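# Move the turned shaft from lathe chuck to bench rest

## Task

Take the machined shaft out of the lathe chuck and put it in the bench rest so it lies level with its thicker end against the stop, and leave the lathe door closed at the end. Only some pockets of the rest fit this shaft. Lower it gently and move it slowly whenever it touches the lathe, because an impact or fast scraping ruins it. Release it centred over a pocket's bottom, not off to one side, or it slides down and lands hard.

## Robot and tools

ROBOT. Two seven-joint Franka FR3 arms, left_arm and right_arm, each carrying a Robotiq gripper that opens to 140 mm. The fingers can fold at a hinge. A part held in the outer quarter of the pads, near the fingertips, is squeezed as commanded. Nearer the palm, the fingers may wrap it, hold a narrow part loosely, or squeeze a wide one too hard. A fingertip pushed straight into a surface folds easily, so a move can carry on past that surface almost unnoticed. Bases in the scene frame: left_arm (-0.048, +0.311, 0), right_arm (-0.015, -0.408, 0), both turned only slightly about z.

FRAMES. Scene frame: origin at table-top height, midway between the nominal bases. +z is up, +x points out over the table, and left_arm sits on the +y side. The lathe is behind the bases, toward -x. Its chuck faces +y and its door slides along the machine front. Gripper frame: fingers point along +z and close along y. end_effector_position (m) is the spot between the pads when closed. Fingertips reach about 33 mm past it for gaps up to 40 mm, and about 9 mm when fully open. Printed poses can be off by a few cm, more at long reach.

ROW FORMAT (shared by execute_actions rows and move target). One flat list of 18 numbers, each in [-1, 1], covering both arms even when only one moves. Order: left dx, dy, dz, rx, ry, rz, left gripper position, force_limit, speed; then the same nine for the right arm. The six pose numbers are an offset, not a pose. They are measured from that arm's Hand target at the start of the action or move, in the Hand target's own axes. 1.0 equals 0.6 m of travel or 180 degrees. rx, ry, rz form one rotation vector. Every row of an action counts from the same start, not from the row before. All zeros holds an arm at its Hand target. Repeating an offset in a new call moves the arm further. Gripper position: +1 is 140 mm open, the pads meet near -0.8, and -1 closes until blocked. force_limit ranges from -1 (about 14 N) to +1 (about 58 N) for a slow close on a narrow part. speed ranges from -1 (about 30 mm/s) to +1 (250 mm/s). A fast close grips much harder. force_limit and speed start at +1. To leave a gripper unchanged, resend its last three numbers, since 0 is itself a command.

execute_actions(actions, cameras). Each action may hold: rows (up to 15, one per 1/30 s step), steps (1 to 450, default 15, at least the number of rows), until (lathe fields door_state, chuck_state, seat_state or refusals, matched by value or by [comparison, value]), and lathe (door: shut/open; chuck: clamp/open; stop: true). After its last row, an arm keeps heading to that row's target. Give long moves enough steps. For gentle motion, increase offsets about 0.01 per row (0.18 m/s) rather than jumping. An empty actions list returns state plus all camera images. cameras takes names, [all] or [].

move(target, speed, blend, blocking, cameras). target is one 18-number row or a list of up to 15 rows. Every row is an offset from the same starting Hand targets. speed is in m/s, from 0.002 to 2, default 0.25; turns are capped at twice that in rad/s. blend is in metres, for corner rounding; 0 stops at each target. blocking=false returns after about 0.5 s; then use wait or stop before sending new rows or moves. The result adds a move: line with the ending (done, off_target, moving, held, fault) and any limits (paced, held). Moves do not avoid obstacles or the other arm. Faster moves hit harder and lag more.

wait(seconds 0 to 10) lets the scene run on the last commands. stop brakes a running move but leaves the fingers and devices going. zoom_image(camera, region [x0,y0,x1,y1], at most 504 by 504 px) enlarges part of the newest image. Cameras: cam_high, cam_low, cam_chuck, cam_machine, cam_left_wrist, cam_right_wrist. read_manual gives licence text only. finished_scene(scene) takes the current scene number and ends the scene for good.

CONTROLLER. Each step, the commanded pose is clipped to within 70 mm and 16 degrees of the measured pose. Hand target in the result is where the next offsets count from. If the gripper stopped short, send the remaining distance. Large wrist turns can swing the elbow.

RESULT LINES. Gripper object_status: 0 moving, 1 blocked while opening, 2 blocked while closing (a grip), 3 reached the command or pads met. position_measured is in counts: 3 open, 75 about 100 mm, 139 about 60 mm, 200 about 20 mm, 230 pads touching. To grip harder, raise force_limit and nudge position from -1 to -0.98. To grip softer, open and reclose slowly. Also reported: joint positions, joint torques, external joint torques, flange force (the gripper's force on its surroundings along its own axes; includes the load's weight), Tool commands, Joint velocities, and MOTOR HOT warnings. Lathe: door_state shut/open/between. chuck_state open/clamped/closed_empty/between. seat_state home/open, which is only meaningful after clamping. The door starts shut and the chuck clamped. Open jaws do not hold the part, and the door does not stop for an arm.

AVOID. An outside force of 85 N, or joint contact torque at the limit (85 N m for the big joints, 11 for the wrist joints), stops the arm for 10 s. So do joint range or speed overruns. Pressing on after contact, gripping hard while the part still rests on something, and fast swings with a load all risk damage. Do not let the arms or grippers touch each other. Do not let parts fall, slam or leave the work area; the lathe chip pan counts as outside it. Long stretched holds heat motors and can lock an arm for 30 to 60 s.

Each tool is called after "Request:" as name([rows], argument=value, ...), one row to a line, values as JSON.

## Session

Request:
execute_actions(actions=[])

Scene clock: 0.00 s.
left_arm: end_effector_position=(+0.6365, -0.0971, +0.3368) position_measured=3 object_status=3 end_effector_quat_wxyz=(+0.093, +0.191, +0.945, -0.249) | right_arm: end_effector_position=(+0.1883, -0.1600, +0.1586) position_measured=3 object_status=3 end_effector_quat_wxyz=(+0.489, +0.807, -0.309, -0.119)
Joint positions: left_arm=[-0.204 0.52 -0.225 -1.215 -0.373 1.999 1.674] | right_arm=[0.931 0.442 0.001 -1.847 -0.039 1.236 0.093]
Joint velocities: within noise
Joint torques (N m): no reading
External joint torques (N m): no reading
Flange force (N): no reading
Hand target: left_arm +0.6365, -0.0971, +0.3368; +0.093, +0.191, +0.945, -0.249 | right_arm +0.1883, -0.1600, +0.1586; +0.489, +0.807, -0.309, -0.119
Tool commands: left_gripper/position=+1.0 left_gripper/force_limit=+1.0 left_gripper/speed=+1.0 right_gripper/position=+1.0 right_gripper/force_limit=+1.0 right_gripper/speed=+1.0
lathe: door_state=shut chuck_state=clamped seat_state=home

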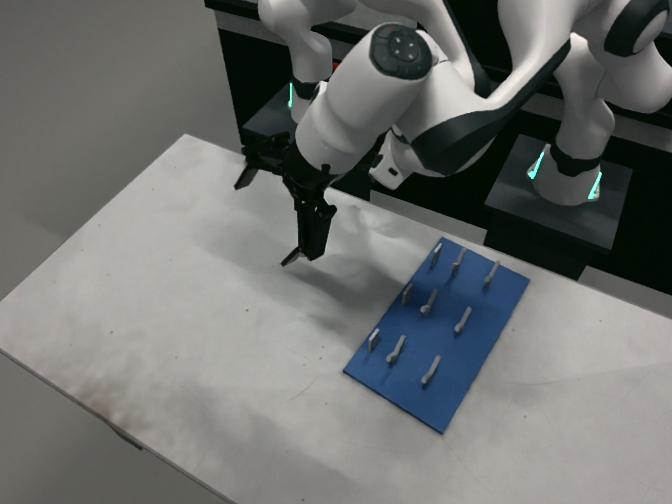

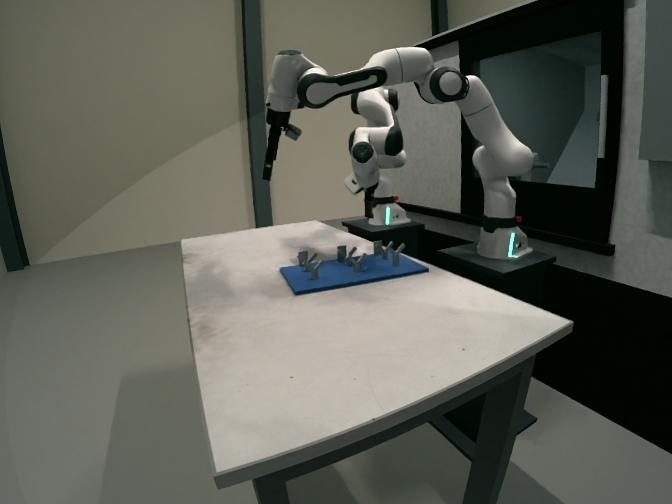

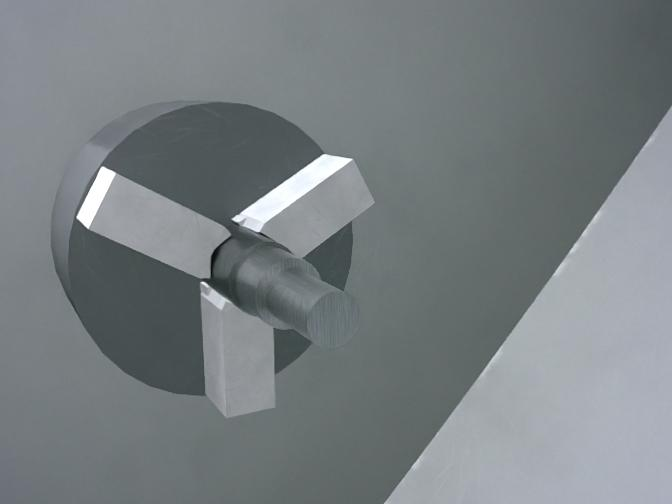

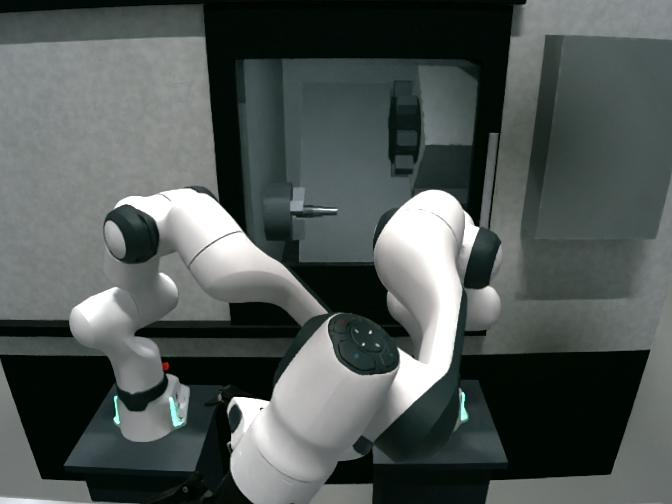

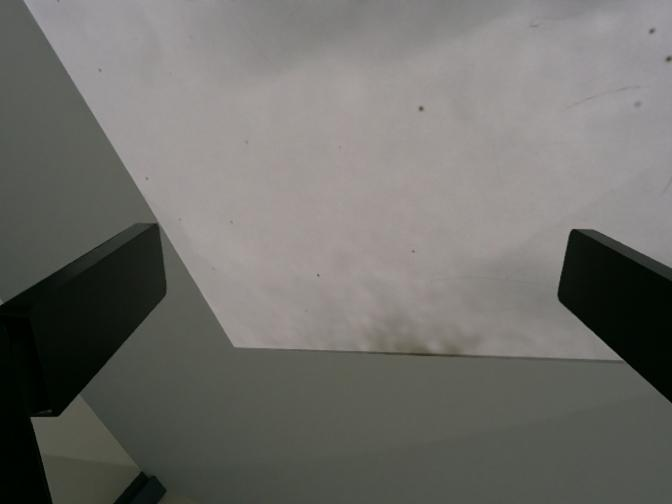

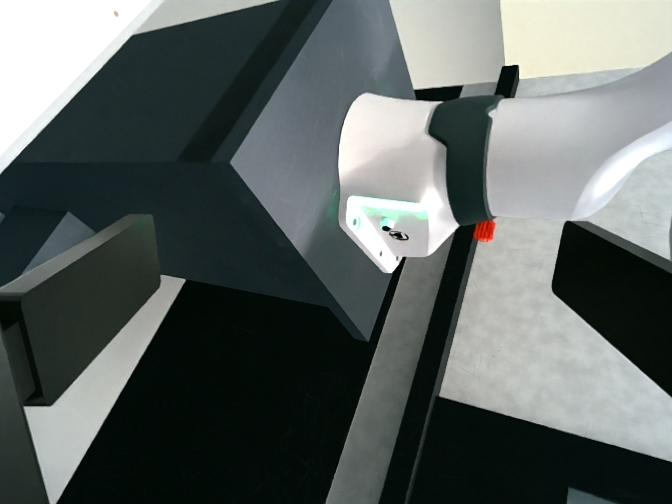

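Request:
execute_actions([
  {"lathe":{"door":"open"},"steps":1},
])

Request:
move(target=[0.299,0.178,-0.3455,-0.1845,-0.072,-0.576,1,1,1,0.492,0.132,0.341,-0.043,-0.336,0.192,1,1,1], speed=0.35, cameras=["all"])

Scene clock: 18.30 s.
left_arm: end_effector_position=(+0.6365, -0.0971, +0.3368) position_measured=3 object_status=3 end_effector_quat_wxyz=(+0.093, +0.191, +0.945, -0.249) | right_arm: end_effector_position=(+0.1883, -0.1600, +0.1586) position_measured=3 object_status=3 end_effector_quat_wxyz=(+0.489, +0.807, -0.309, -0.119)
Joint positions: left_arm=[-0.204 0.52 -0.225 -1.215 -0.373 1.999 1.674] | right_arm=[0.931 0.442 0.001 -1.847 -0.039 1.236 0.093]
Joint torques (N m): left_arm=[0 -50.93 -4.04 24.2 0.06 2.58 -0.11] | right_arm=[0.46 -42.31 1.04 18.07 0.5 -0.71 0.12]
External joint torques (N m): left_arm=[0.06 -1.8 -0.92 -0.97 -0.08 -0.1 -0.05] | right_arm=[0.51 -0.96 0.77 -1.16 0.03 0.24 0.03]
Flange force (N): left_arm=[15.2 -0.2 -1.2] | right_arm=[-0.9 4.5 6.8]
Hand target: left_arm +0.6365, -0.0971, +0.3368; +0.093, +0.191, +0.945, -0.249 | right_arm +0.1883, -0.1600, +0.1586; +0.489, +0.807, -0.309, -0.119
Tool commands: left_gripper/position=+1.0 left_gripper/force_limit=+1.0 left_gripper/speed=+1.0 right_gripper/position=+1.0 right_gripper/force_limit=+1.0 right_gripper/speed=+1.0
lathe: door_state=between chuck_state=clamped seat_state=home

Scene clock: 22.60 s.
left_arm: end_effector_position=(+0.5001, +0.1488, +0.4205) position_measured=3 object_status=3 end_effector_quat_wxyz=(-0.001, -0.664, +0.747, -0.003) | right_arm: end_effector_position=(+0.2870, -0.5155, +0.1578) position_measured=3 object_status=3 end_effector_quat_wxyz=(-0.334, -0.482, +0.718, +0.376)
Joint positions: left_arm=[-0.334 0.061 0.074 -1.476 -0.01 1.541 -0.165] | right_arm=[0.152 0.495 -0.494 -1.847 0.078 1.235 -0.059]
Joint velocities: left_arm=[-0.001 0.001 0.001 0 0.002 0 -0.006] | right_arm=[within noise]
Joint torques (N m): left_arm=[0.04 -35.14 -0.67 23.6 1.02 2.33 -0.28] | right_arm=[-0.25 -40.1 -5.5 18.01 0.27 -0.91 -0.13]
External joint torques (N m): left_arm=[-0.19 -1.03 -1.08 -0.49 0.25 -0.29 -0.28] | right_arm=[-0.26 -0.75 0.99 -0.71 0.25 -0.01 -0.22]
Flange force (N): left_arm=[0.6 5.9 1.9] | right_arm=[-0.3 2.5 3.7]
Hand target: left_arm +0.5002, +0.1501, +0.4195; +0.000, -0.667, +0.745, +0.000 | right_arm +0.2871, -0.5143, +0.1581; -0.332, -0.483, +0.716, +0.379
Off the commanded pose: left_arm 0.002 m, 1 deg | right_arm 0.001 m, 0 deg.
lathe: door_state=open chuck_state=clamped seat_state=home
move: done

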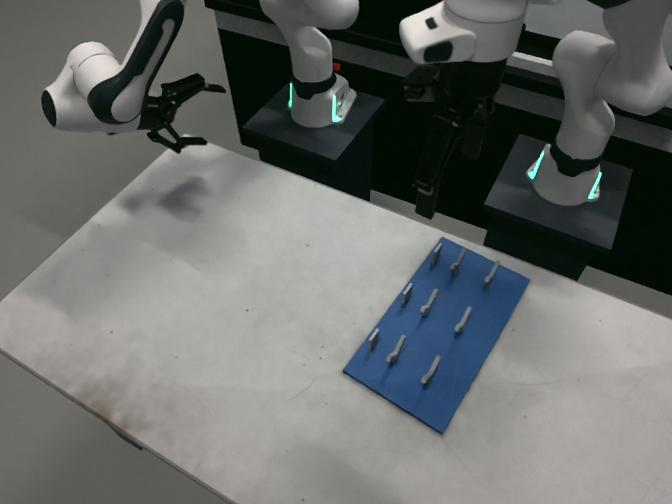

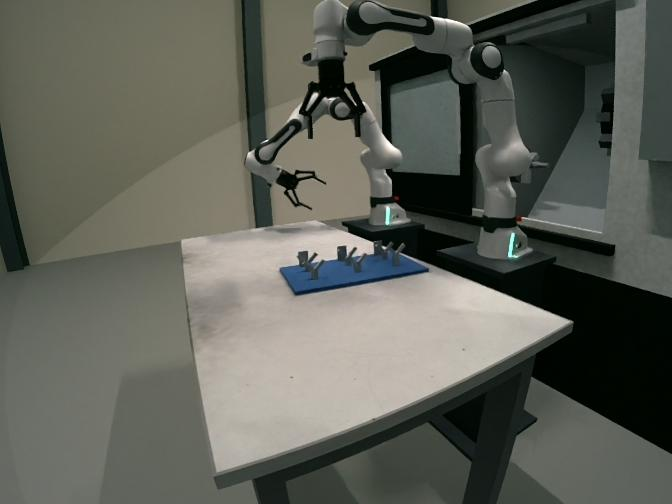

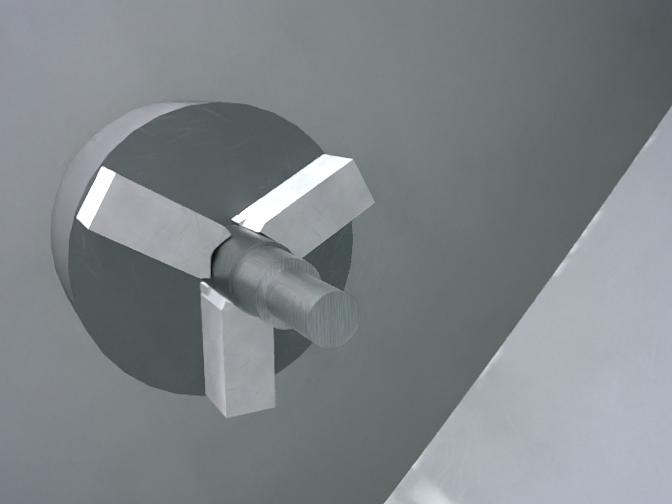

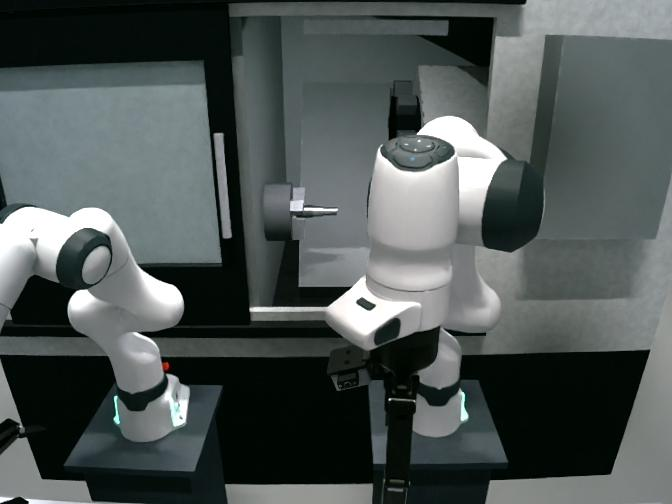

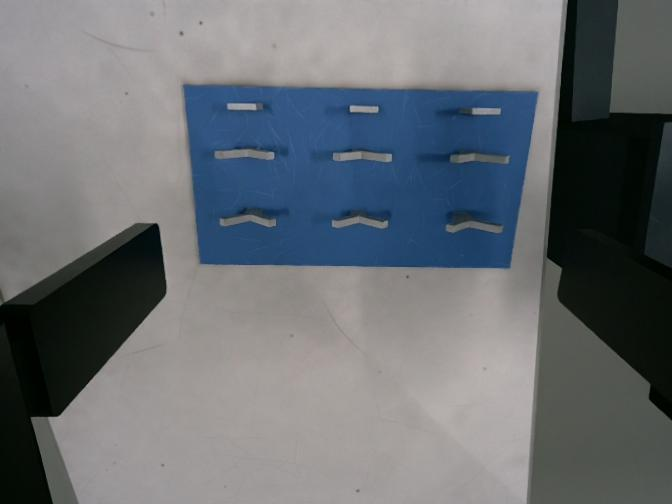

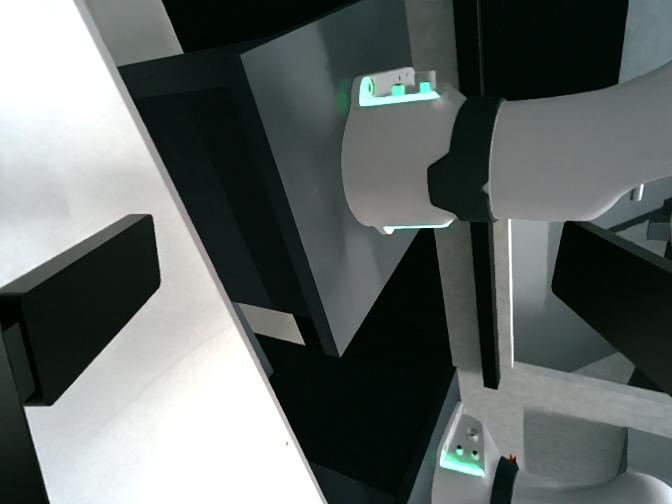

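Request:
zoom_image(camera="cam_left_wrist", region=[180, 70, 550, 280])

Request:
zoom_image(camera="cam_chuck", region=[190, 210, 370, 360])

Request:
zoom_image(camera="cam_machine", region=[250, 170, 350, 250])

Request:
move(target=[0.35,0.059,0.233,0,0,0,1,1,1,0,0,0,0,0,0,1,1,1], speed=0.35, cameras=["cam_left_wrist"])

Request:
zoom_image(camera="cam_left_wrist", region=[150, 200, 550, 500])

Scaled by 1.362 from the camera's 672x504 image, which has a finer 960x720 frame.

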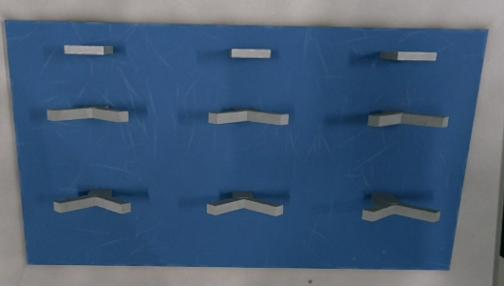

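Scaled by 2.800 from the camera's 672x504 image, which has a finer 960x720 frame.

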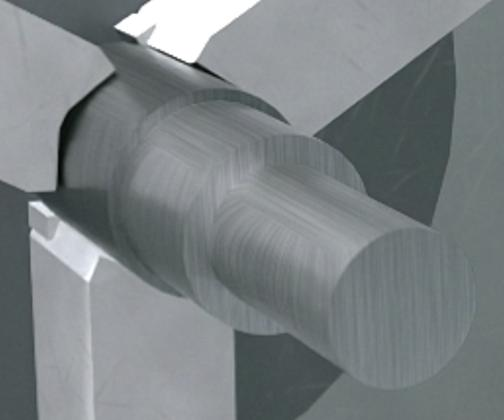

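Scaled by 5.040 from the camera's 672x504 image, which has a finer 960x720 frame.

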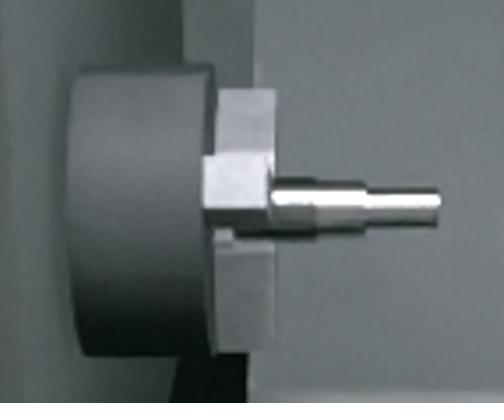

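Scene clock: 29.00 s.
left_arm: end_effector_position=(+0.4406, -0.0553, +0.2797) position_measured=3 object_status=3 end_effector_quat_wxyz=(-0.003, -0.665, +0.747, +0.000) | right_arm: end_effector_position=(+0.2870, -0.5152, +0.1575) position_measured=3 object_status=3 end_effector_quat_wxyz=(-0.334, -0.482, +0.717, +0.376)
Joint positions: left_arm=[-0.549 0.162 -0.077 -1.706 0.007 1.866 -0.532] | right_arm=[0.149 0.495 -0.491 -1.847 0.078 1.235 -0.059]
Joint velocities: left_arm=[0.001 -0.001 0.002 -0.001 -0.001 0 -0.005] | right_arm=[within noise]
Joint torques (N m): left_arm=[-0.3 -40.24 -1.05 24.5 1.01 2.77 -0.2] | right_arm=[-0.21 -40.22 -5.41 17.92 0.07 -0.9 -0.05]
External joint torques (N m): left_arm=[-0.11 -1.68 -0.62 -0.52 0.28 0.15 -0.2] | right_arm=[-0.14 -0.77 1.12 -0.84 0.05 0 -0.14]
Flange force (N): left_arm=[-3.1 7.1 1.1] | right_arm=[-0.3 3.0 4.4]
Hand target: left_arm +0.4420, -0.0549, +0.2799; +0.000, -0.667, +0.745, +0.000 | right_arm +0.2871, -0.5143, +0.1581; -0.332, -0.483, +0.716, +0.379
Off the commanded pose: left_arm 0.001 m, 0 deg | right_arm 0.001 m, 0 deg.
lathe: door_state=open chuck_state=clamped seat_state=home
move: done
Images, in order (width x height): cam_left_wrist 672x504.

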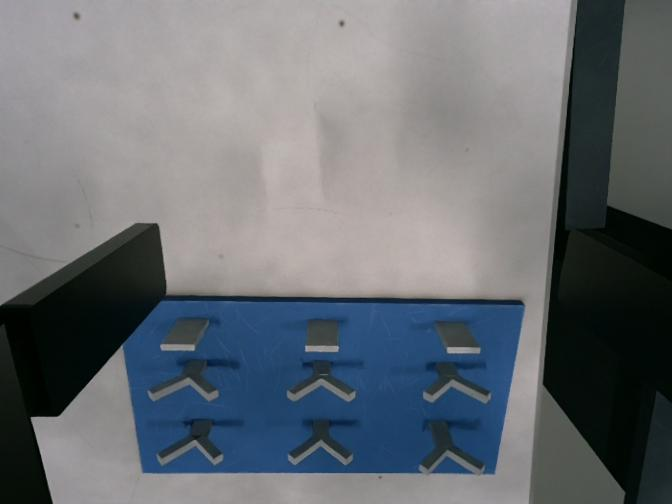

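Scaled by 1.260 from the camera's 672x504 image, which has a finer 960x720 frame.

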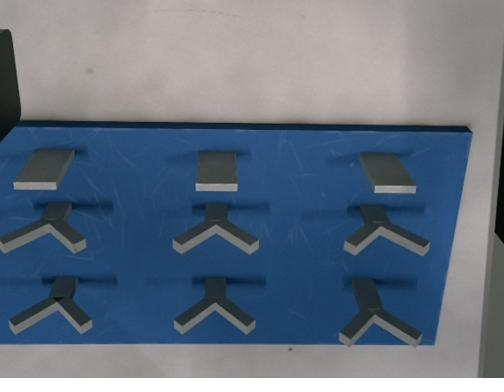

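Request:
move(target=[0,0,0.25,0,-0.278,0,1,1,1,0,0,0,0,0,0,1,1,1], speed=0.3, cameras=["cam_left_wrist"])

Request:
zoom_image(camera="cam_left_wrist", region=[150, 150, 550, 450])

Scene clock: 67.87 s.
left_arm: end_effector_position=(+0.4421, -0.0561, +0.1303) position_measured=3 object_status=3 end_effector_quat_wxyz=(+0.313, -0.606, +0.676, +0.280) | right_arm: end_effector_position=(+0.2870, -0.5151, +0.1575) position_measured=3 object_status=3 end_effector_quat_wxyz=(-0.334, -0.482, +0.717, +0.377)
Joint positions: left_arm=[-0.977 0.96 0.109 -0.984 0.496 1.295 -0.821] | right_arm=[0.149 0.495 -0.49 -1.847 0.078 1.235 -0.059]
Joint velocities: left_arm=[0 0.001 0 0 0 -0.004 -0.001] | right_arm=[within noise]
Joint torques (N m): left_arm=[-0.08 -57.27 3.57 22.34 2.24 0.09 -0.04] | right_arm=[-0.26 -40.22 -5.41 17.9 0.08 -0.88 -0.09]
External joint torques (N m): left_arm=[0.17 -1.01 -0.48 -0.82 -0.02 -0.21 -0.01] | right_arm=[-0.21 -0.86 1.07 -0.78 0.06 0.03 -0.18]
Flange force (N): left_arm=[0.0 0.0 0.0] | right_arm=[-0.2 3.1 4.3]
Hand target: left_arm +0.4419, -0.0551, +0.1299; +0.315, -0.605, +0.675, +0.282 | right_arm +0.2871, -0.5143, +0.1581; -0.332, -0.483, +0.716, +0.379
Off the commanded pose: left_arm 0.001 m, 0 deg | right_arm 0.001 m, 0 deg.
lathe: door_state=open chuck_state=clamped seat_state=home
move: done
Images, in order (width x height): cam_left_wrist 672x504.

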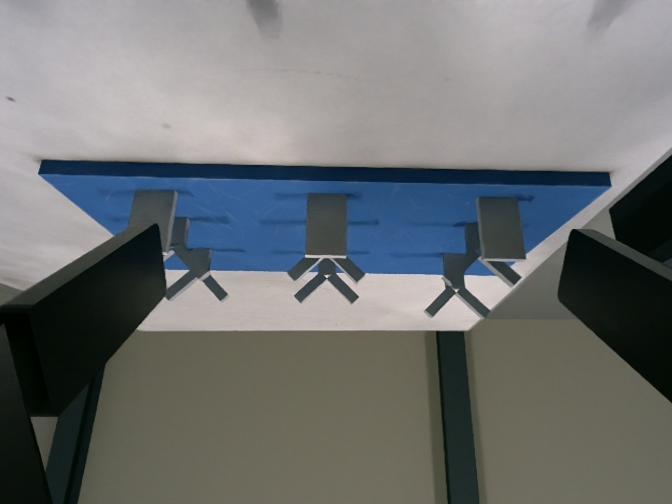

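Scaled by 1.260 from the camera's 672x504 image, which has a finer 960x720 frame.

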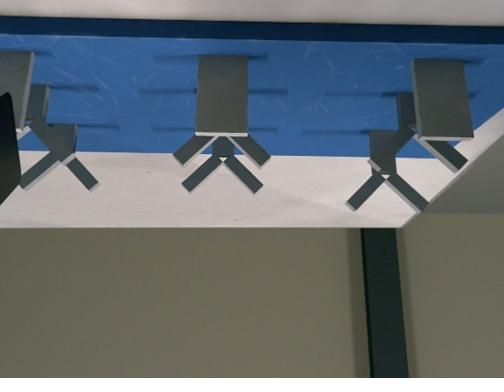

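Request:
zoom_image(camera="cam_left_wrist", region=[130, 180, 240, 310])

Request:
zoom_image(camera="cam_left_wrist", region=[270, 180, 380, 310])

Request:
zoom_image(camera="cam_left_wrist", region=[420, 190, 530, 320])

Scaled by 3.877 from the camera's 672x504 image, which has a finer 960x720 frame.

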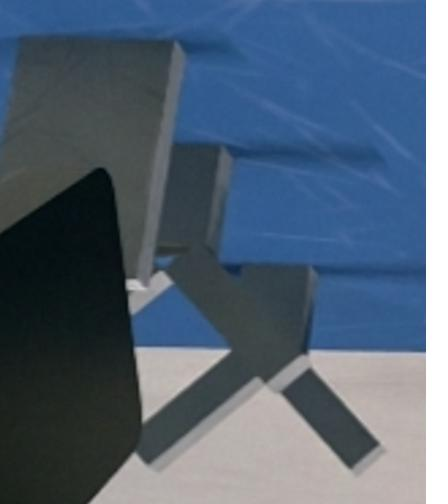

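Scaled by 3.877 from the camera's 672x504 image, which has a finer 960x720 frame.

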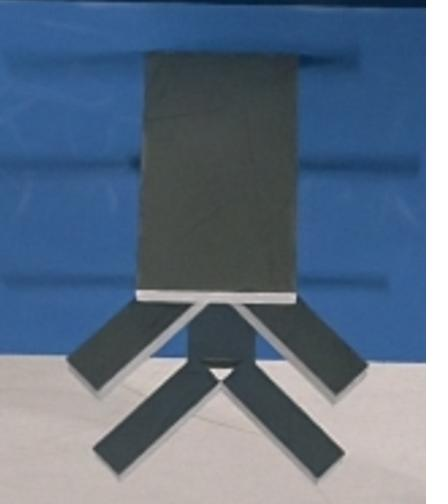

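Scaled by 3.877 from the camera's 672x504 image, which has a finer 960x720 frame.

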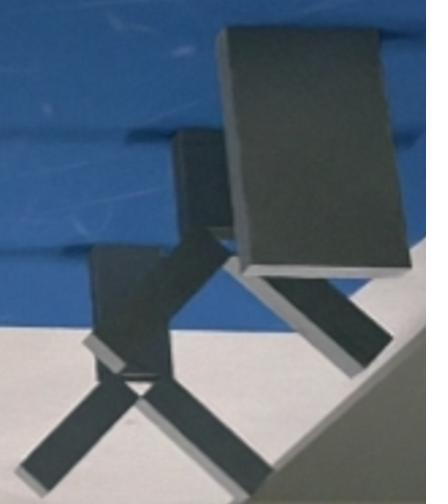

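Request:
move(target=[-0.509,0.468,-0.483,0,0.278,0,1,1,1,0,0,0,0,0,0,1,1,1], speed=0.4)

Scene clock: 99.27 s.
left_arm: end_effector_position=(+0.1616, -0.0492, +0.5515) position_measured=3 object_status=3 end_effector_quat_wxyz=(+0.001, -0.665, +0.747, -0.003) | right_arm: end_effector_position=(+0.2870, -0.5151, +0.1575) position_measured=3 object_status=3 end_effector_quat_wxyz=(-0.334, -0.482, +0.717, +0.377)
Joint positions: left_arm=[-1.01 -0.27 -0.012 -1.488 0 1.224 -0.927] | right_arm=[0.149 0.495 -0.49 -1.847 0.078 1.235 -0.059]
Joint velocities: left_arm=[0.001 0.001 0.001 0 0 0 -0.005] | right_arm=[within noise]
Joint torques (N m): left_arm=[0.04 -20.55 -1.41 19.78 0.38 2.37 -0.14] | right_arm=[-0.22 -40.21 -5.44 17.87 0.1 -0.91 -0.02]
External joint torques (N m): left_arm=[0.11 -1.1 -1.14 -1.22 -0.38 -0.31 -0.14] | right_arm=[-0.15 -0.81 1.06 -0.83 0.09 0 -0.11]
Flange force (N): left_arm=[-4.5 5.7 7.1] | right_arm=[-0.4 3.1 4.4]
Hand target: left_arm +0.1600, -0.0496, +0.5501; +0.000, -0.667, +0.745, +0.000 | right_arm +0.2871, -0.5143, +0.1581; -0.332, -0.483, +0.716, +0.379
Off the commanded pose: left_arm 0.002 m, 0 deg | right_arm 0.001 m, 0 deg.
lathe: door_state=open chuck_state=clamped seat_state=home
move: done

Request:
move([
  [-0.0107,0.6387,-0.083,-0.111,0.0063,-0.0358,1,1,1,0,0,0,0,0,0,1,1,1],
  [0.003,0.9055,0.1167,-0.333,0.0189,-0.0328,1,1,1,0,0,0,0,0,0,1,1,1],
], speed=0.3, blend=[0.03,0], cameras=["cam_left_wrist","cam_machine"])

Scene clock: 111.10 s.
left_arm: end_effector_position=(-0.3789, +0.0080, +0.4798) position_measured=3 object_status=3 end_effector_quat_wxyz=(+0.352, +0.616, -0.609, -0.353) | right_arm: end_effector_position=(+0.2870, -0.5151, +0.1575) position_measured=3 object_status=3 end_effector_quat_wxyz=(-0.334, -0.482, +0.717, +0.377)
Joint positions: left_arm=[-1.098 -0.91 -0.401 -2.481 -1.343 1.413 -1.439] | right_arm=[0.149 0.495 -0.49 -1.847 0.078 1.235 -0.059]
Joint torques (N m): left_arm=[-0.42 -0.58 8.6 21.42 -2.52 1.23 0.3] | right_arm=[-0.19 -40.15 -5.44 17.9 0.08 -0.9 -0.07]
External joint torques (N m): left_arm=[-0.41 -1.32 -1.13 -1.41 -0.48 0.21 0.22] | right_arm=[-0.06 -0.73 1.11 -0.76 0.07 0.02 -0.16]
Flange force (N): left_arm=[-5.9 -3.0 6.0] | right_arm=[-0.4 2.8 4.1]
Hand target: left_arm -0.3802, +0.0081, +0.4801; +0.355, +0.613, -0.611, -0.353 | right_arm +0.2871, -0.5143, +0.1581; -0.332, -0.483, +0.716, +0.379
Off the commanded pose: left_arm 0.001 m, 1 deg | right_arm 0.001 m, 0 deg.
lathe: door_state=open chuck_state=clamped seat_state=home
move: done
Images, in order (width x height): cam_machine 672x504, cam_left_wrist 672x504.

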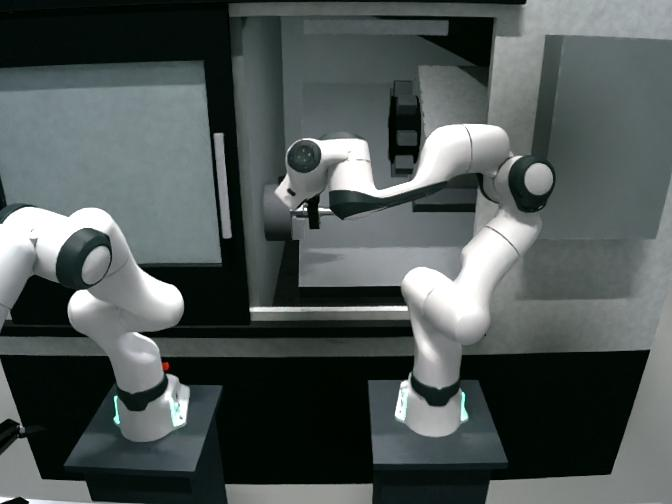

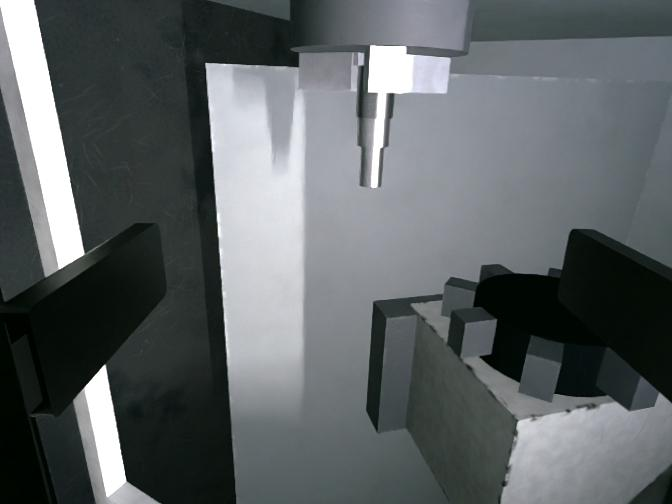

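Request:
move(target=[0.0318,0.0587,0.4853,0,0,0,1,1,1,0,0,0,0,0,0,1,1,1], speed=0.25, cameras=["cam_left_wrist","cam_machine"])

Request:
zoom_image(camera="cam_left_wrist", region=[290, 90, 450, 270])

Scene clock: 116.80 s.
left_arm: end_effector_position=(-0.6493, -0.0110, +0.3645) position_measured=3 object_status=3 end_effector_quat_wxyz=(+0.354, +0.611, -0.615, -0.351) | right_arm: end_effector_position=(+0.2870, -0.5151, +0.1575) position_measured=3 object_status=3 end_effector_quat_wxyz=(-0.334, -0.482, +0.717, +0.377)
Joint positions: left_arm=[-0.924 -0.848 -1.223 -2.263 -1.892 1.867 -1.467] | right_arm=[0.149 0.495 -0.49 -1.847 0.078 1.235 -0.059]
Joint velocities: left_arm=[-0.001 0 0 -0.001 -0.002 0.005 -0.001] | right_arm=[within noise]
Joint torques (N m): left_arm=[0.35 10.77 20.85 17.95 -1.49 1.35 -0.22] | right_arm=[-0.21 -40.22 -5.43 17.9 0.08 -0.9 -0.08]
External joint torques (N m): left_arm=[0.3 -0.92 -1.15 -0.07 -0.48 0.23 -0.3] | right_arm=[-0.22 -0.86 1.01 -0.78 0.06 0.01 -0.17]
Flange force (N): left_arm=[1.0 -0.2 4.7] | right_arm=[-0.2 3.1 4.3]
Hand target: left_arm -0.6499, -0.0121, +0.3651; +0.355, +0.613, -0.611, -0.353 | right_arm +0.2871, -0.5143, +0.1581; -0.332, -0.483, +0.716, +0.379
Off the commanded pose: left_arm 0.001 m, 1 deg | right_arm 0.001 m, 0 deg.
lathe: door_state=open chuck_state=clamped seat_state=home
move: done
Images, in order (width x height): cam_machine 672x504, cam_left_wrist 672x504.

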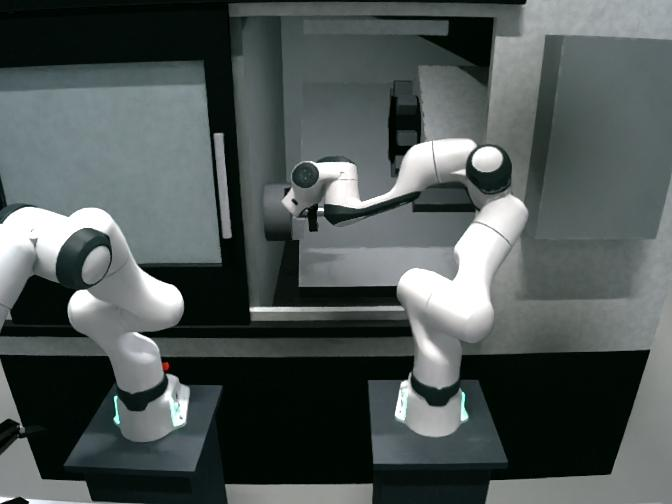

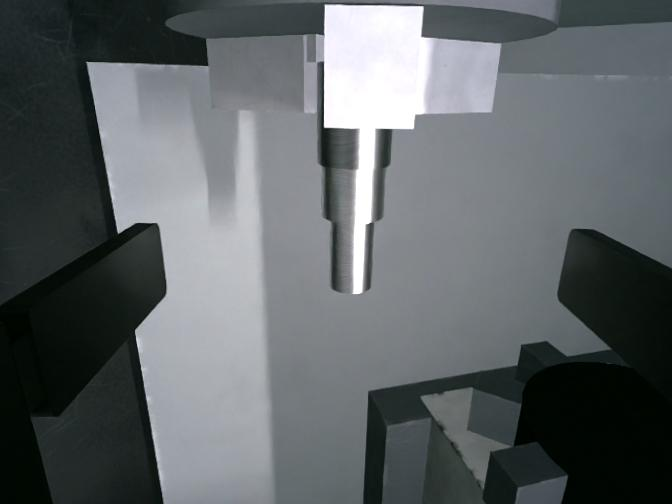

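Scaled by 2.800 from the camera's 672x504 image, which has a finer 960x720 frame.

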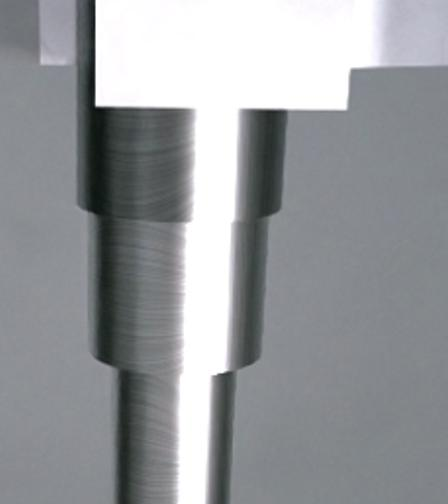

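Request:
move(target=[-0.0067,0.0013,0.125,0,0,0,1,1,1,0,0,0,0,0,0,1,1,1], speed=0.12, cameras=["cam_left_wrist","cam_chuck"])

Scene clock: 132.93 s.
left_arm: end_effector_position=(-0.7147, -0.0074, +0.3278) position_measured=3 object_status=3 end_effector_quat_wxyz=(+0.354, +0.611, -0.615, -0.351) | right_arm: end_effector_position=(+0.2870, -0.5151, +0.1575) position_measured=3 object_status=3 end_effector_quat_wxyz=(-0.334, -0.482, +0.717, +0.377)
Joint positions: left_arm=[-0.804 -0.867 -1.439 -2.137 -2.002 1.964 -1.475] | right_arm=[0.149 0.495 -0.49 -1.847 0.078 1.235 -0.059]
Joint velocities: left_arm=[0 0.001 0.001 0.001 -0.001 0.005 -0.001] | right_arm=[within noise]
Joint torques (N m): left_arm=[0.32 17.53 23.24 16.56 -1.16 1.35 -0.16] | right_arm=[-0.24 -40.24 -5.43 17.9 0.07 -0.9 -0.05]
External joint torques (N m): left_arm=[0.45 -0.58 -1 -0.13 -0.41 0.22 -0.25] | right_arm=[-0.19 -0.92 1.05 -0.72 0.06 0.02 -0.14]
Flange force (N): left_arm=[2.1 -0.5 4.7] | right_arm=[-0.2 3.2 4.2]
Hand target: left_arm -0.7153, -0.0083, +0.3283; +0.355, +0.613, -0.611, -0.353 | right_arm +0.2871, -0.5143, +0.1581; -0.332, -0.483, +0.716, +0.379
Off the commanded pose: left_arm 0.001 m, 1 deg | right_arm 0.001 m, 0 deg.
lathe: door_state=open chuck_state=clamped seat_state=home
move: done
Images, in order (width x height): cam_chuck 672x504, cam_left_wrist 672x504.

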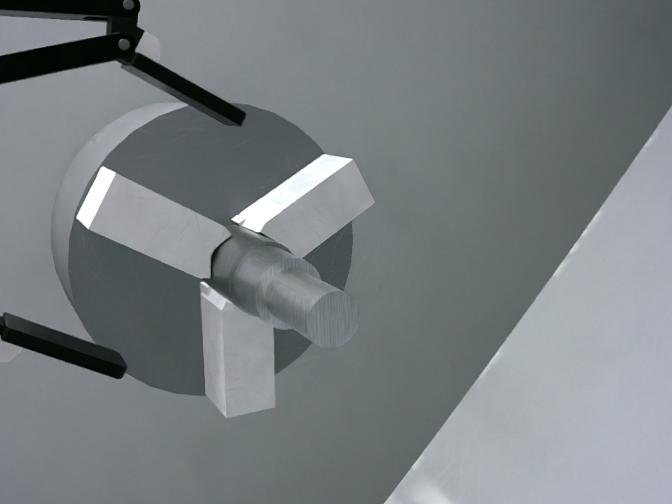

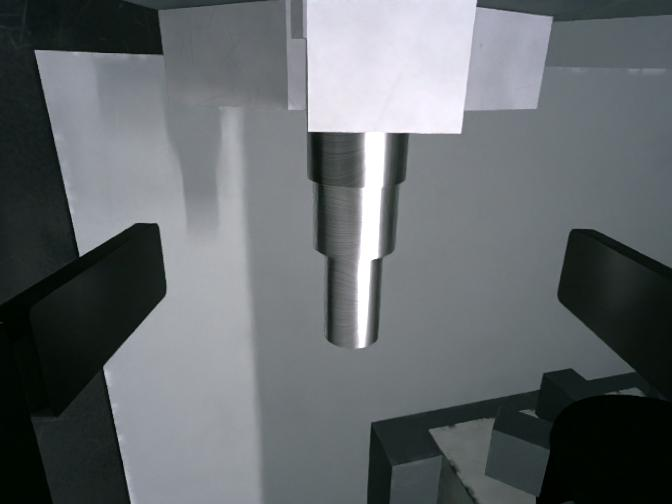

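Request:
move(target=[-0.0007,-0.001,0.063,0,0,0,1,1,1,0,0,0,0,0,0,1,1,1], speed=0.08)

Request:
execute_actions([
  {"rows":[[0,0,0,0,0,0,-0.08,-1,-0.5,0,0,0,0,0,0,1,1,1]],"steps":50},
], cameras=["cam_left_wrist","cam_chuck"])

Request:
zoom_image(camera="cam_chuck", region=[100, 150, 400, 375])

Scene clock: 138.40 s.
left_arm: end_effector_position=(-0.7472, -0.0071, +0.3085) position_measured=3 object_status=3 end_effector_quat_wxyz=(+0.354, +0.611, -0.615, -0.351) | right_arm: end_effector_position=(+0.2870, -0.5151, +0.1575) position_measured=3 object_status=3 end_effector_quat_wxyz=(-0.334, -0.482, +0.717, +0.377)
Joint positions: left_arm=[-0.731 -0.89 -1.543 -2.058 -2.053 2.007 -1.482] | right_arm=[0.149 0.495 -0.49 -1.847 0.078 1.235 -0.059]
Joint velocities: left_arm=[0 0 -0.001 0 -0.001 0.005 0] | right_arm=[within noise]
Joint torques (N m): left_arm=[0.34 21.56 24.33 15.81 -1.02 1.37 -0.11] | right_arm=[-0.22 -40.21 -5.46 17.9 0.07 -0.9 -0.06]
External joint torques (N m): left_arm=[0.35 -0.59 -1.1 -0.08 -0.39 0.21 -0.2] | right_arm=[-0.23 -0.84 0.98 -0.79 0.05 0.01 -0.15]
Flange force (N): left_arm=[2.0 -0.7 4.8] | right_arm=[-0.1 3.1 4.3]
Hand target: left_arm -0.7477, -0.0081, +0.3089; +0.355, +0.613, -0.611, -0.353 | right_arm +0.2871, -0.5143, +0.1581; -0.332, -0.483, +0.716, +0.379
Off the commanded pose: left_arm 0.001 m, 1 deg | right_arm 0.001 m, 0 deg.
lathe: door_state=open chuck_state=clamped seat_state=home
move: done

Scene clock: 140.27 s.
left_arm: end_effector_position=(-0.7472, -0.0074, +0.3083) position_measured=139 object_status=3 end_effector_quat_wxyz=(+0.355, +0.611, -0.615, -0.350) | right_arm: end_effector_position=(+0.2870, -0.5151, +0.1575) position_measured=3 object_status=3 end_effector_quat_wxyz=(-0.334, -0.482, +0.717, +0.377)
Joint positions: left_arm=[-0.731 -0.89 -1.543 -2.058 -2.053 2.008 -1.482] | right_arm=[0.149 0.495 -0.49 -1.847 0.078 1.235 -0.059]
Joint torques (N m): left_arm=[0.4 22.07 24.38 15.77 -0.89 1.31 -0.13] | right_arm=[-0.23 -40.22 -5.39 17.93 0.09 -0.9 -0.04]
External joint torques (N m): left_arm=[0.45 -0.13 -1.11 -0.19 -0.21 0.15 -0.22] | right_arm=[-0.09 -0.77 1.19 -0.78 0.08 0.01 -0.13]
Flange force (N): left_arm=[2.2 -0.6 4.0] | right_arm=[-0.5 2.9 4.2]
Hand target: left_arm -0.7477, -0.0081, +0.3089; +0.355, +0.613, -0.611, -0.353 | right_arm +0.2871, -0.5143, +0.1581; -0.332, -0.483, +0.716, +0.379
Off the commanded pose: left_arm 0.001 m, 1 deg | right_arm 0.001 m, 0 deg.
lathe: door_state=open chuck_state=clamped seat_state=home
Images, in order (width x height): cam_chuck 672x504, cam_left_wrist 672x504.

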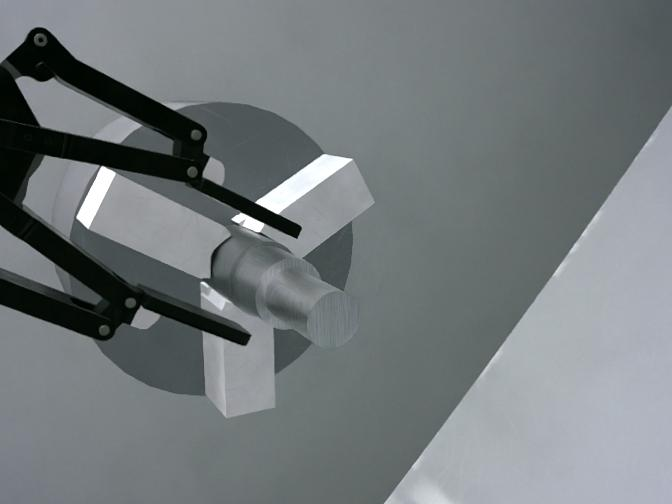

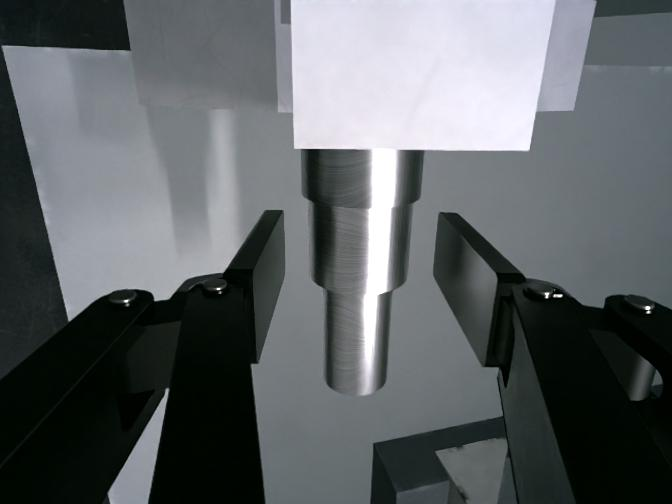

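Scaled by 1.680 from the camera's 672x504 image, which has a finer 960x720 frame.

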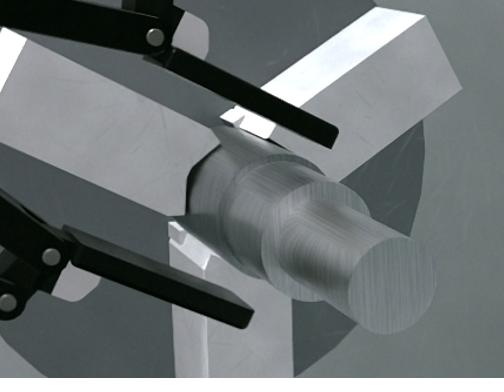

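Request:
execute_actions([
  {"rows":[[0,0,0,0,0,0,-1,-1,-1,0,0,0,0,0,0,1,1,1]],"steps":75},
], cameras=["cam_left_wrist","cam_chuck"])

Request:
zoom_image(camera="cam_chuck", region=[100, 150, 400, 375])

Scene clock: 147.17 s.
left_arm: end_effector_position=(-0.7472, -0.0074, +0.3084) position_measured=170 object_status=2 end_effector_quat_wxyz=(+0.355, +0.611, -0.615, -0.351) | right_arm: end_effector_position=(+0.2870, -0.5151, +0.1575) position_measured=3 object_status=3 end_effector_quat_wxyz=(-0.334, -0.482, +0.717, +0.377)
Joint positions: left_arm=[-0.731 -0.89 -1.543 -2.058 -2.053 2.008 -1.482] | right_arm=[0.149 0.495 -0.49 -1.847 0.078 1.235 -0.059]
Joint torques (N m): left_arm=[0.31 21.97 24.35 16.04 -1.34 1.42 -0.1] | right_arm=[-0.23 -40.24 -5.42 17.88 0.08 -0.9 -0.06]
External joint torques (N m): left_arm=[0.3 -0.17 -1.08 0.16 -0.67 0.26 -0.19] | right_arm=[-0.26 -0.88 0.99 -0.83 0.06 0.01 -0.15]
Flange force (N): left_arm=[2.1 -0.5 5.2] | right_arm=[-0.1 3.3 4.5]
Hand target: left_arm -0.7477, -0.0081, +0.3089; +0.355, +0.613, -0.611, -0.353 | right_arm +0.2871, -0.5143, +0.1581; -0.332, -0.483, +0.716, +0.379
Off the commanded pose: left_arm 0.001 m, 1 deg | right_arm 0.001 m, 0 deg.
lathe: door_state=open chuck_state=clamped seat_state=home
Images, in order (width x height): cam_chuck 672x504, cam_left_wrist 672x504.

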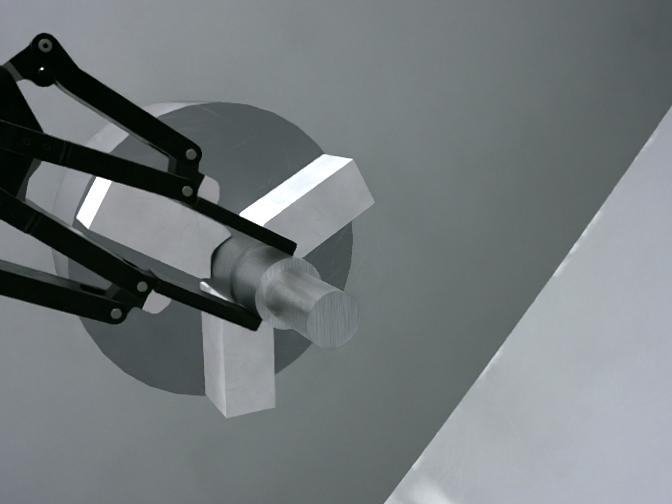

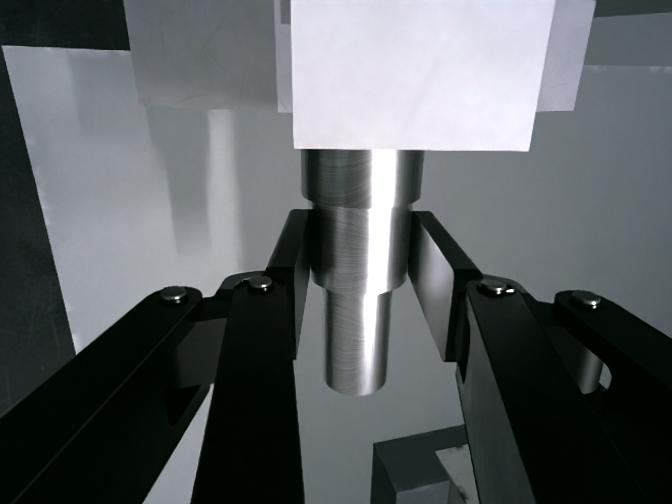

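Scaled by 1.680 from the camera's 672x504 image, which has a finer 960x720 frame.

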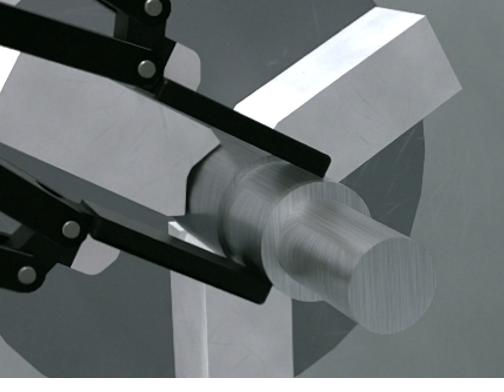

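Request:
zoom_image(camera="cam_chuck", region=[230, 220, 370, 360])

Scaled by 3.600 from the camera's 672x504 image, which has a finer 960x720 frame.

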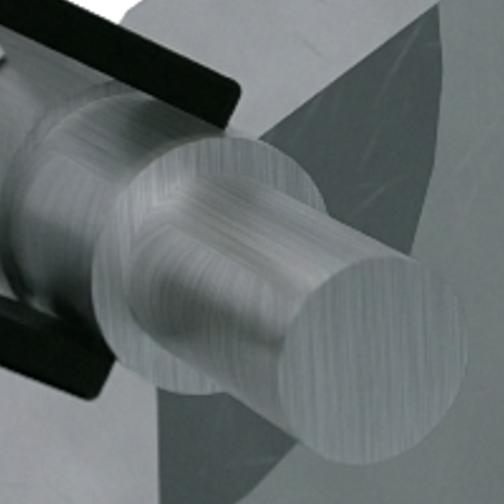

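Request:
execute_actions([
  {"rows":[[0,0,0,0,0,0,-0.08,-1,-0.8,0,0,0,0,0,0,1,1,1]],"steps":45},
])

Request:
move(target=[-0.005,0,0.01,0,0,0,-0.08,-1,-0.8,0,0,0,0,0,0,1,1,1], speed=0.03, cameras=["cam_left_wrist","cam_chuck"])

Request:
zoom_image(camera="cam_chuck", region=[230, 220, 370, 360])

Scene clock: 180.37 s.
left_arm: end_effector_position=(-0.7472, -0.0074, +0.3083) position_measured=139 object_status=3 end_effector_quat_wxyz=(+0.355, +0.611, -0.615, -0.351) | right_arm: end_effector_position=(+0.2870, -0.5151, +0.1575) position_measured=3 object_status=3 end_effector_quat_wxyz=(-0.334, -0.482, +0.717, +0.377)
Joint positions: left_arm=[-0.731 -0.89 -1.543 -2.058 -2.053 2.008 -1.482] | right_arm=[0.149 0.495 -0.49 -1.847 0.078 1.235 -0.059]
Joint torques (N m): left_arm=[0.33 22.05 24.42 15.72 -0.86 1.32 -0.11] | right_arm=[-0.16 -40.19 -5.46 17.88 0.08 -0.9 -0.07]
External joint torques (N m): left_arm=[0.58 -0.07 -0.84 -0.27 -0.19 0.2 -0.2] | right_arm=[-0.3 -0.81 0.88 -0.82 0.05 0.01 -0.16]
Flange force (N): left_arm=[2.1 -0.6 3.3] | right_arm=[0.0 3.0 4.3]
Hand target: left_arm -0.7477, -0.0081, +0.3089; +0.355, +0.613, -0.611, -0.353 | right_arm +0.2871, -0.5143, +0.1581; -0.332, -0.483, +0.716, +0.379
Off the commanded pose: left_arm 0.001 m, 1 deg | right_arm 0.001 m, 0 deg.
lathe: door_state=open chuck_state=clamped seat_state=home

Scene clock: 181.23 s.
left_arm: end_effector_position=(-0.7524, -0.0041, +0.3056) position_measured=139 object_status=3 end_effector_quat_wxyz=(+0.354, +0.611, -0.615, -0.351) | right_arm: end_effector_position=(+0.2870, -0.5151, +0.1575) position_measured=3 object_status=3 end_effector_quat_wxyz=(-0.334, -0.482, +0.717, +0.377)
Joint positions: left_arm=[-0.73 -0.89 -1.557 -2.049 -2.059 2.02 -1.483] | right_arm=[0.149 0.495 -0.49 -1.847 0.078 1.235 -0.059]
Joint velocities: left_arm=[0.001 0 -0.001 -0.001 -0.002 0.005 0.001] | right_arm=[within noise]
Joint torques (N m): left_arm=[0.19 21.98 24.47 15.67 -1.02 1.29 -0.18] | right_arm=[-0.25 -40.26 -5.39 17.96 0.09 -0.88 -0.07]
External joint torques (N m): left_arm=[0.46 -0.45 -0.71 -0.22 -0.39 0.17 -0.27] | right_arm=[-0.21 -0.81 1.1 -0.8 0.07 0.02 -0.16]
Flange force (N): left_arm=[1.6 -0.6 3.5] | right_arm=[-0.3 3.0 4.3]
Hand target: left_arm -0.7529, -0.0051, +0.3059; +0.355, +0.613, -0.611, -0.353 | right_arm +0.2871, -0.5143, +0.1581; -0.332, -0.483, +0.716, +0.379
Off the commanded pose: left_arm 0.001 m, 0 deg | right_arm 0.001 m, 0 deg.
lathe: door_state=open chuck_state=clamped seat_state=home
move: done
Images, in order (width x height): cam_chuck 672x504, cam_left_wrist 672x504.

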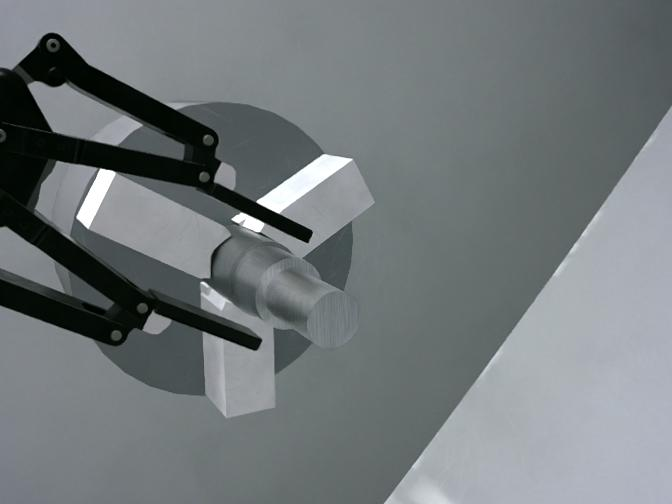

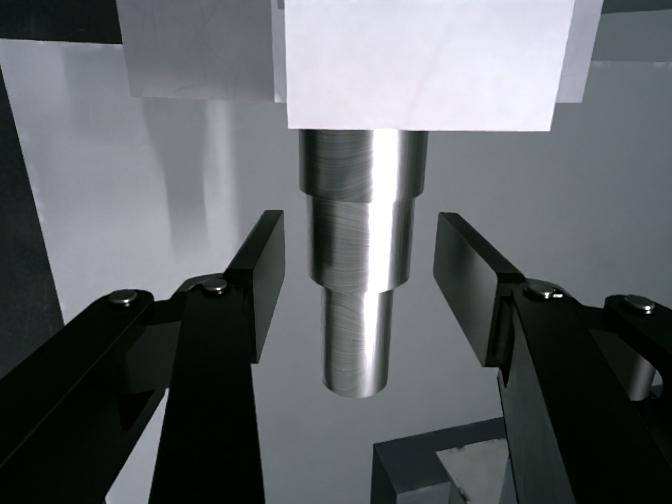

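Scaled by 3.600 from the camera's 672x504 image, which has a finer 960x720 frame.

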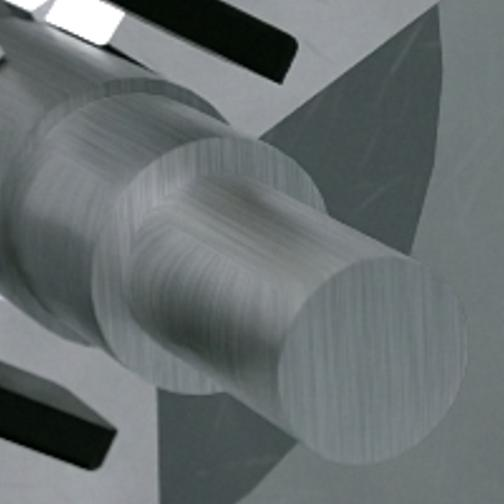

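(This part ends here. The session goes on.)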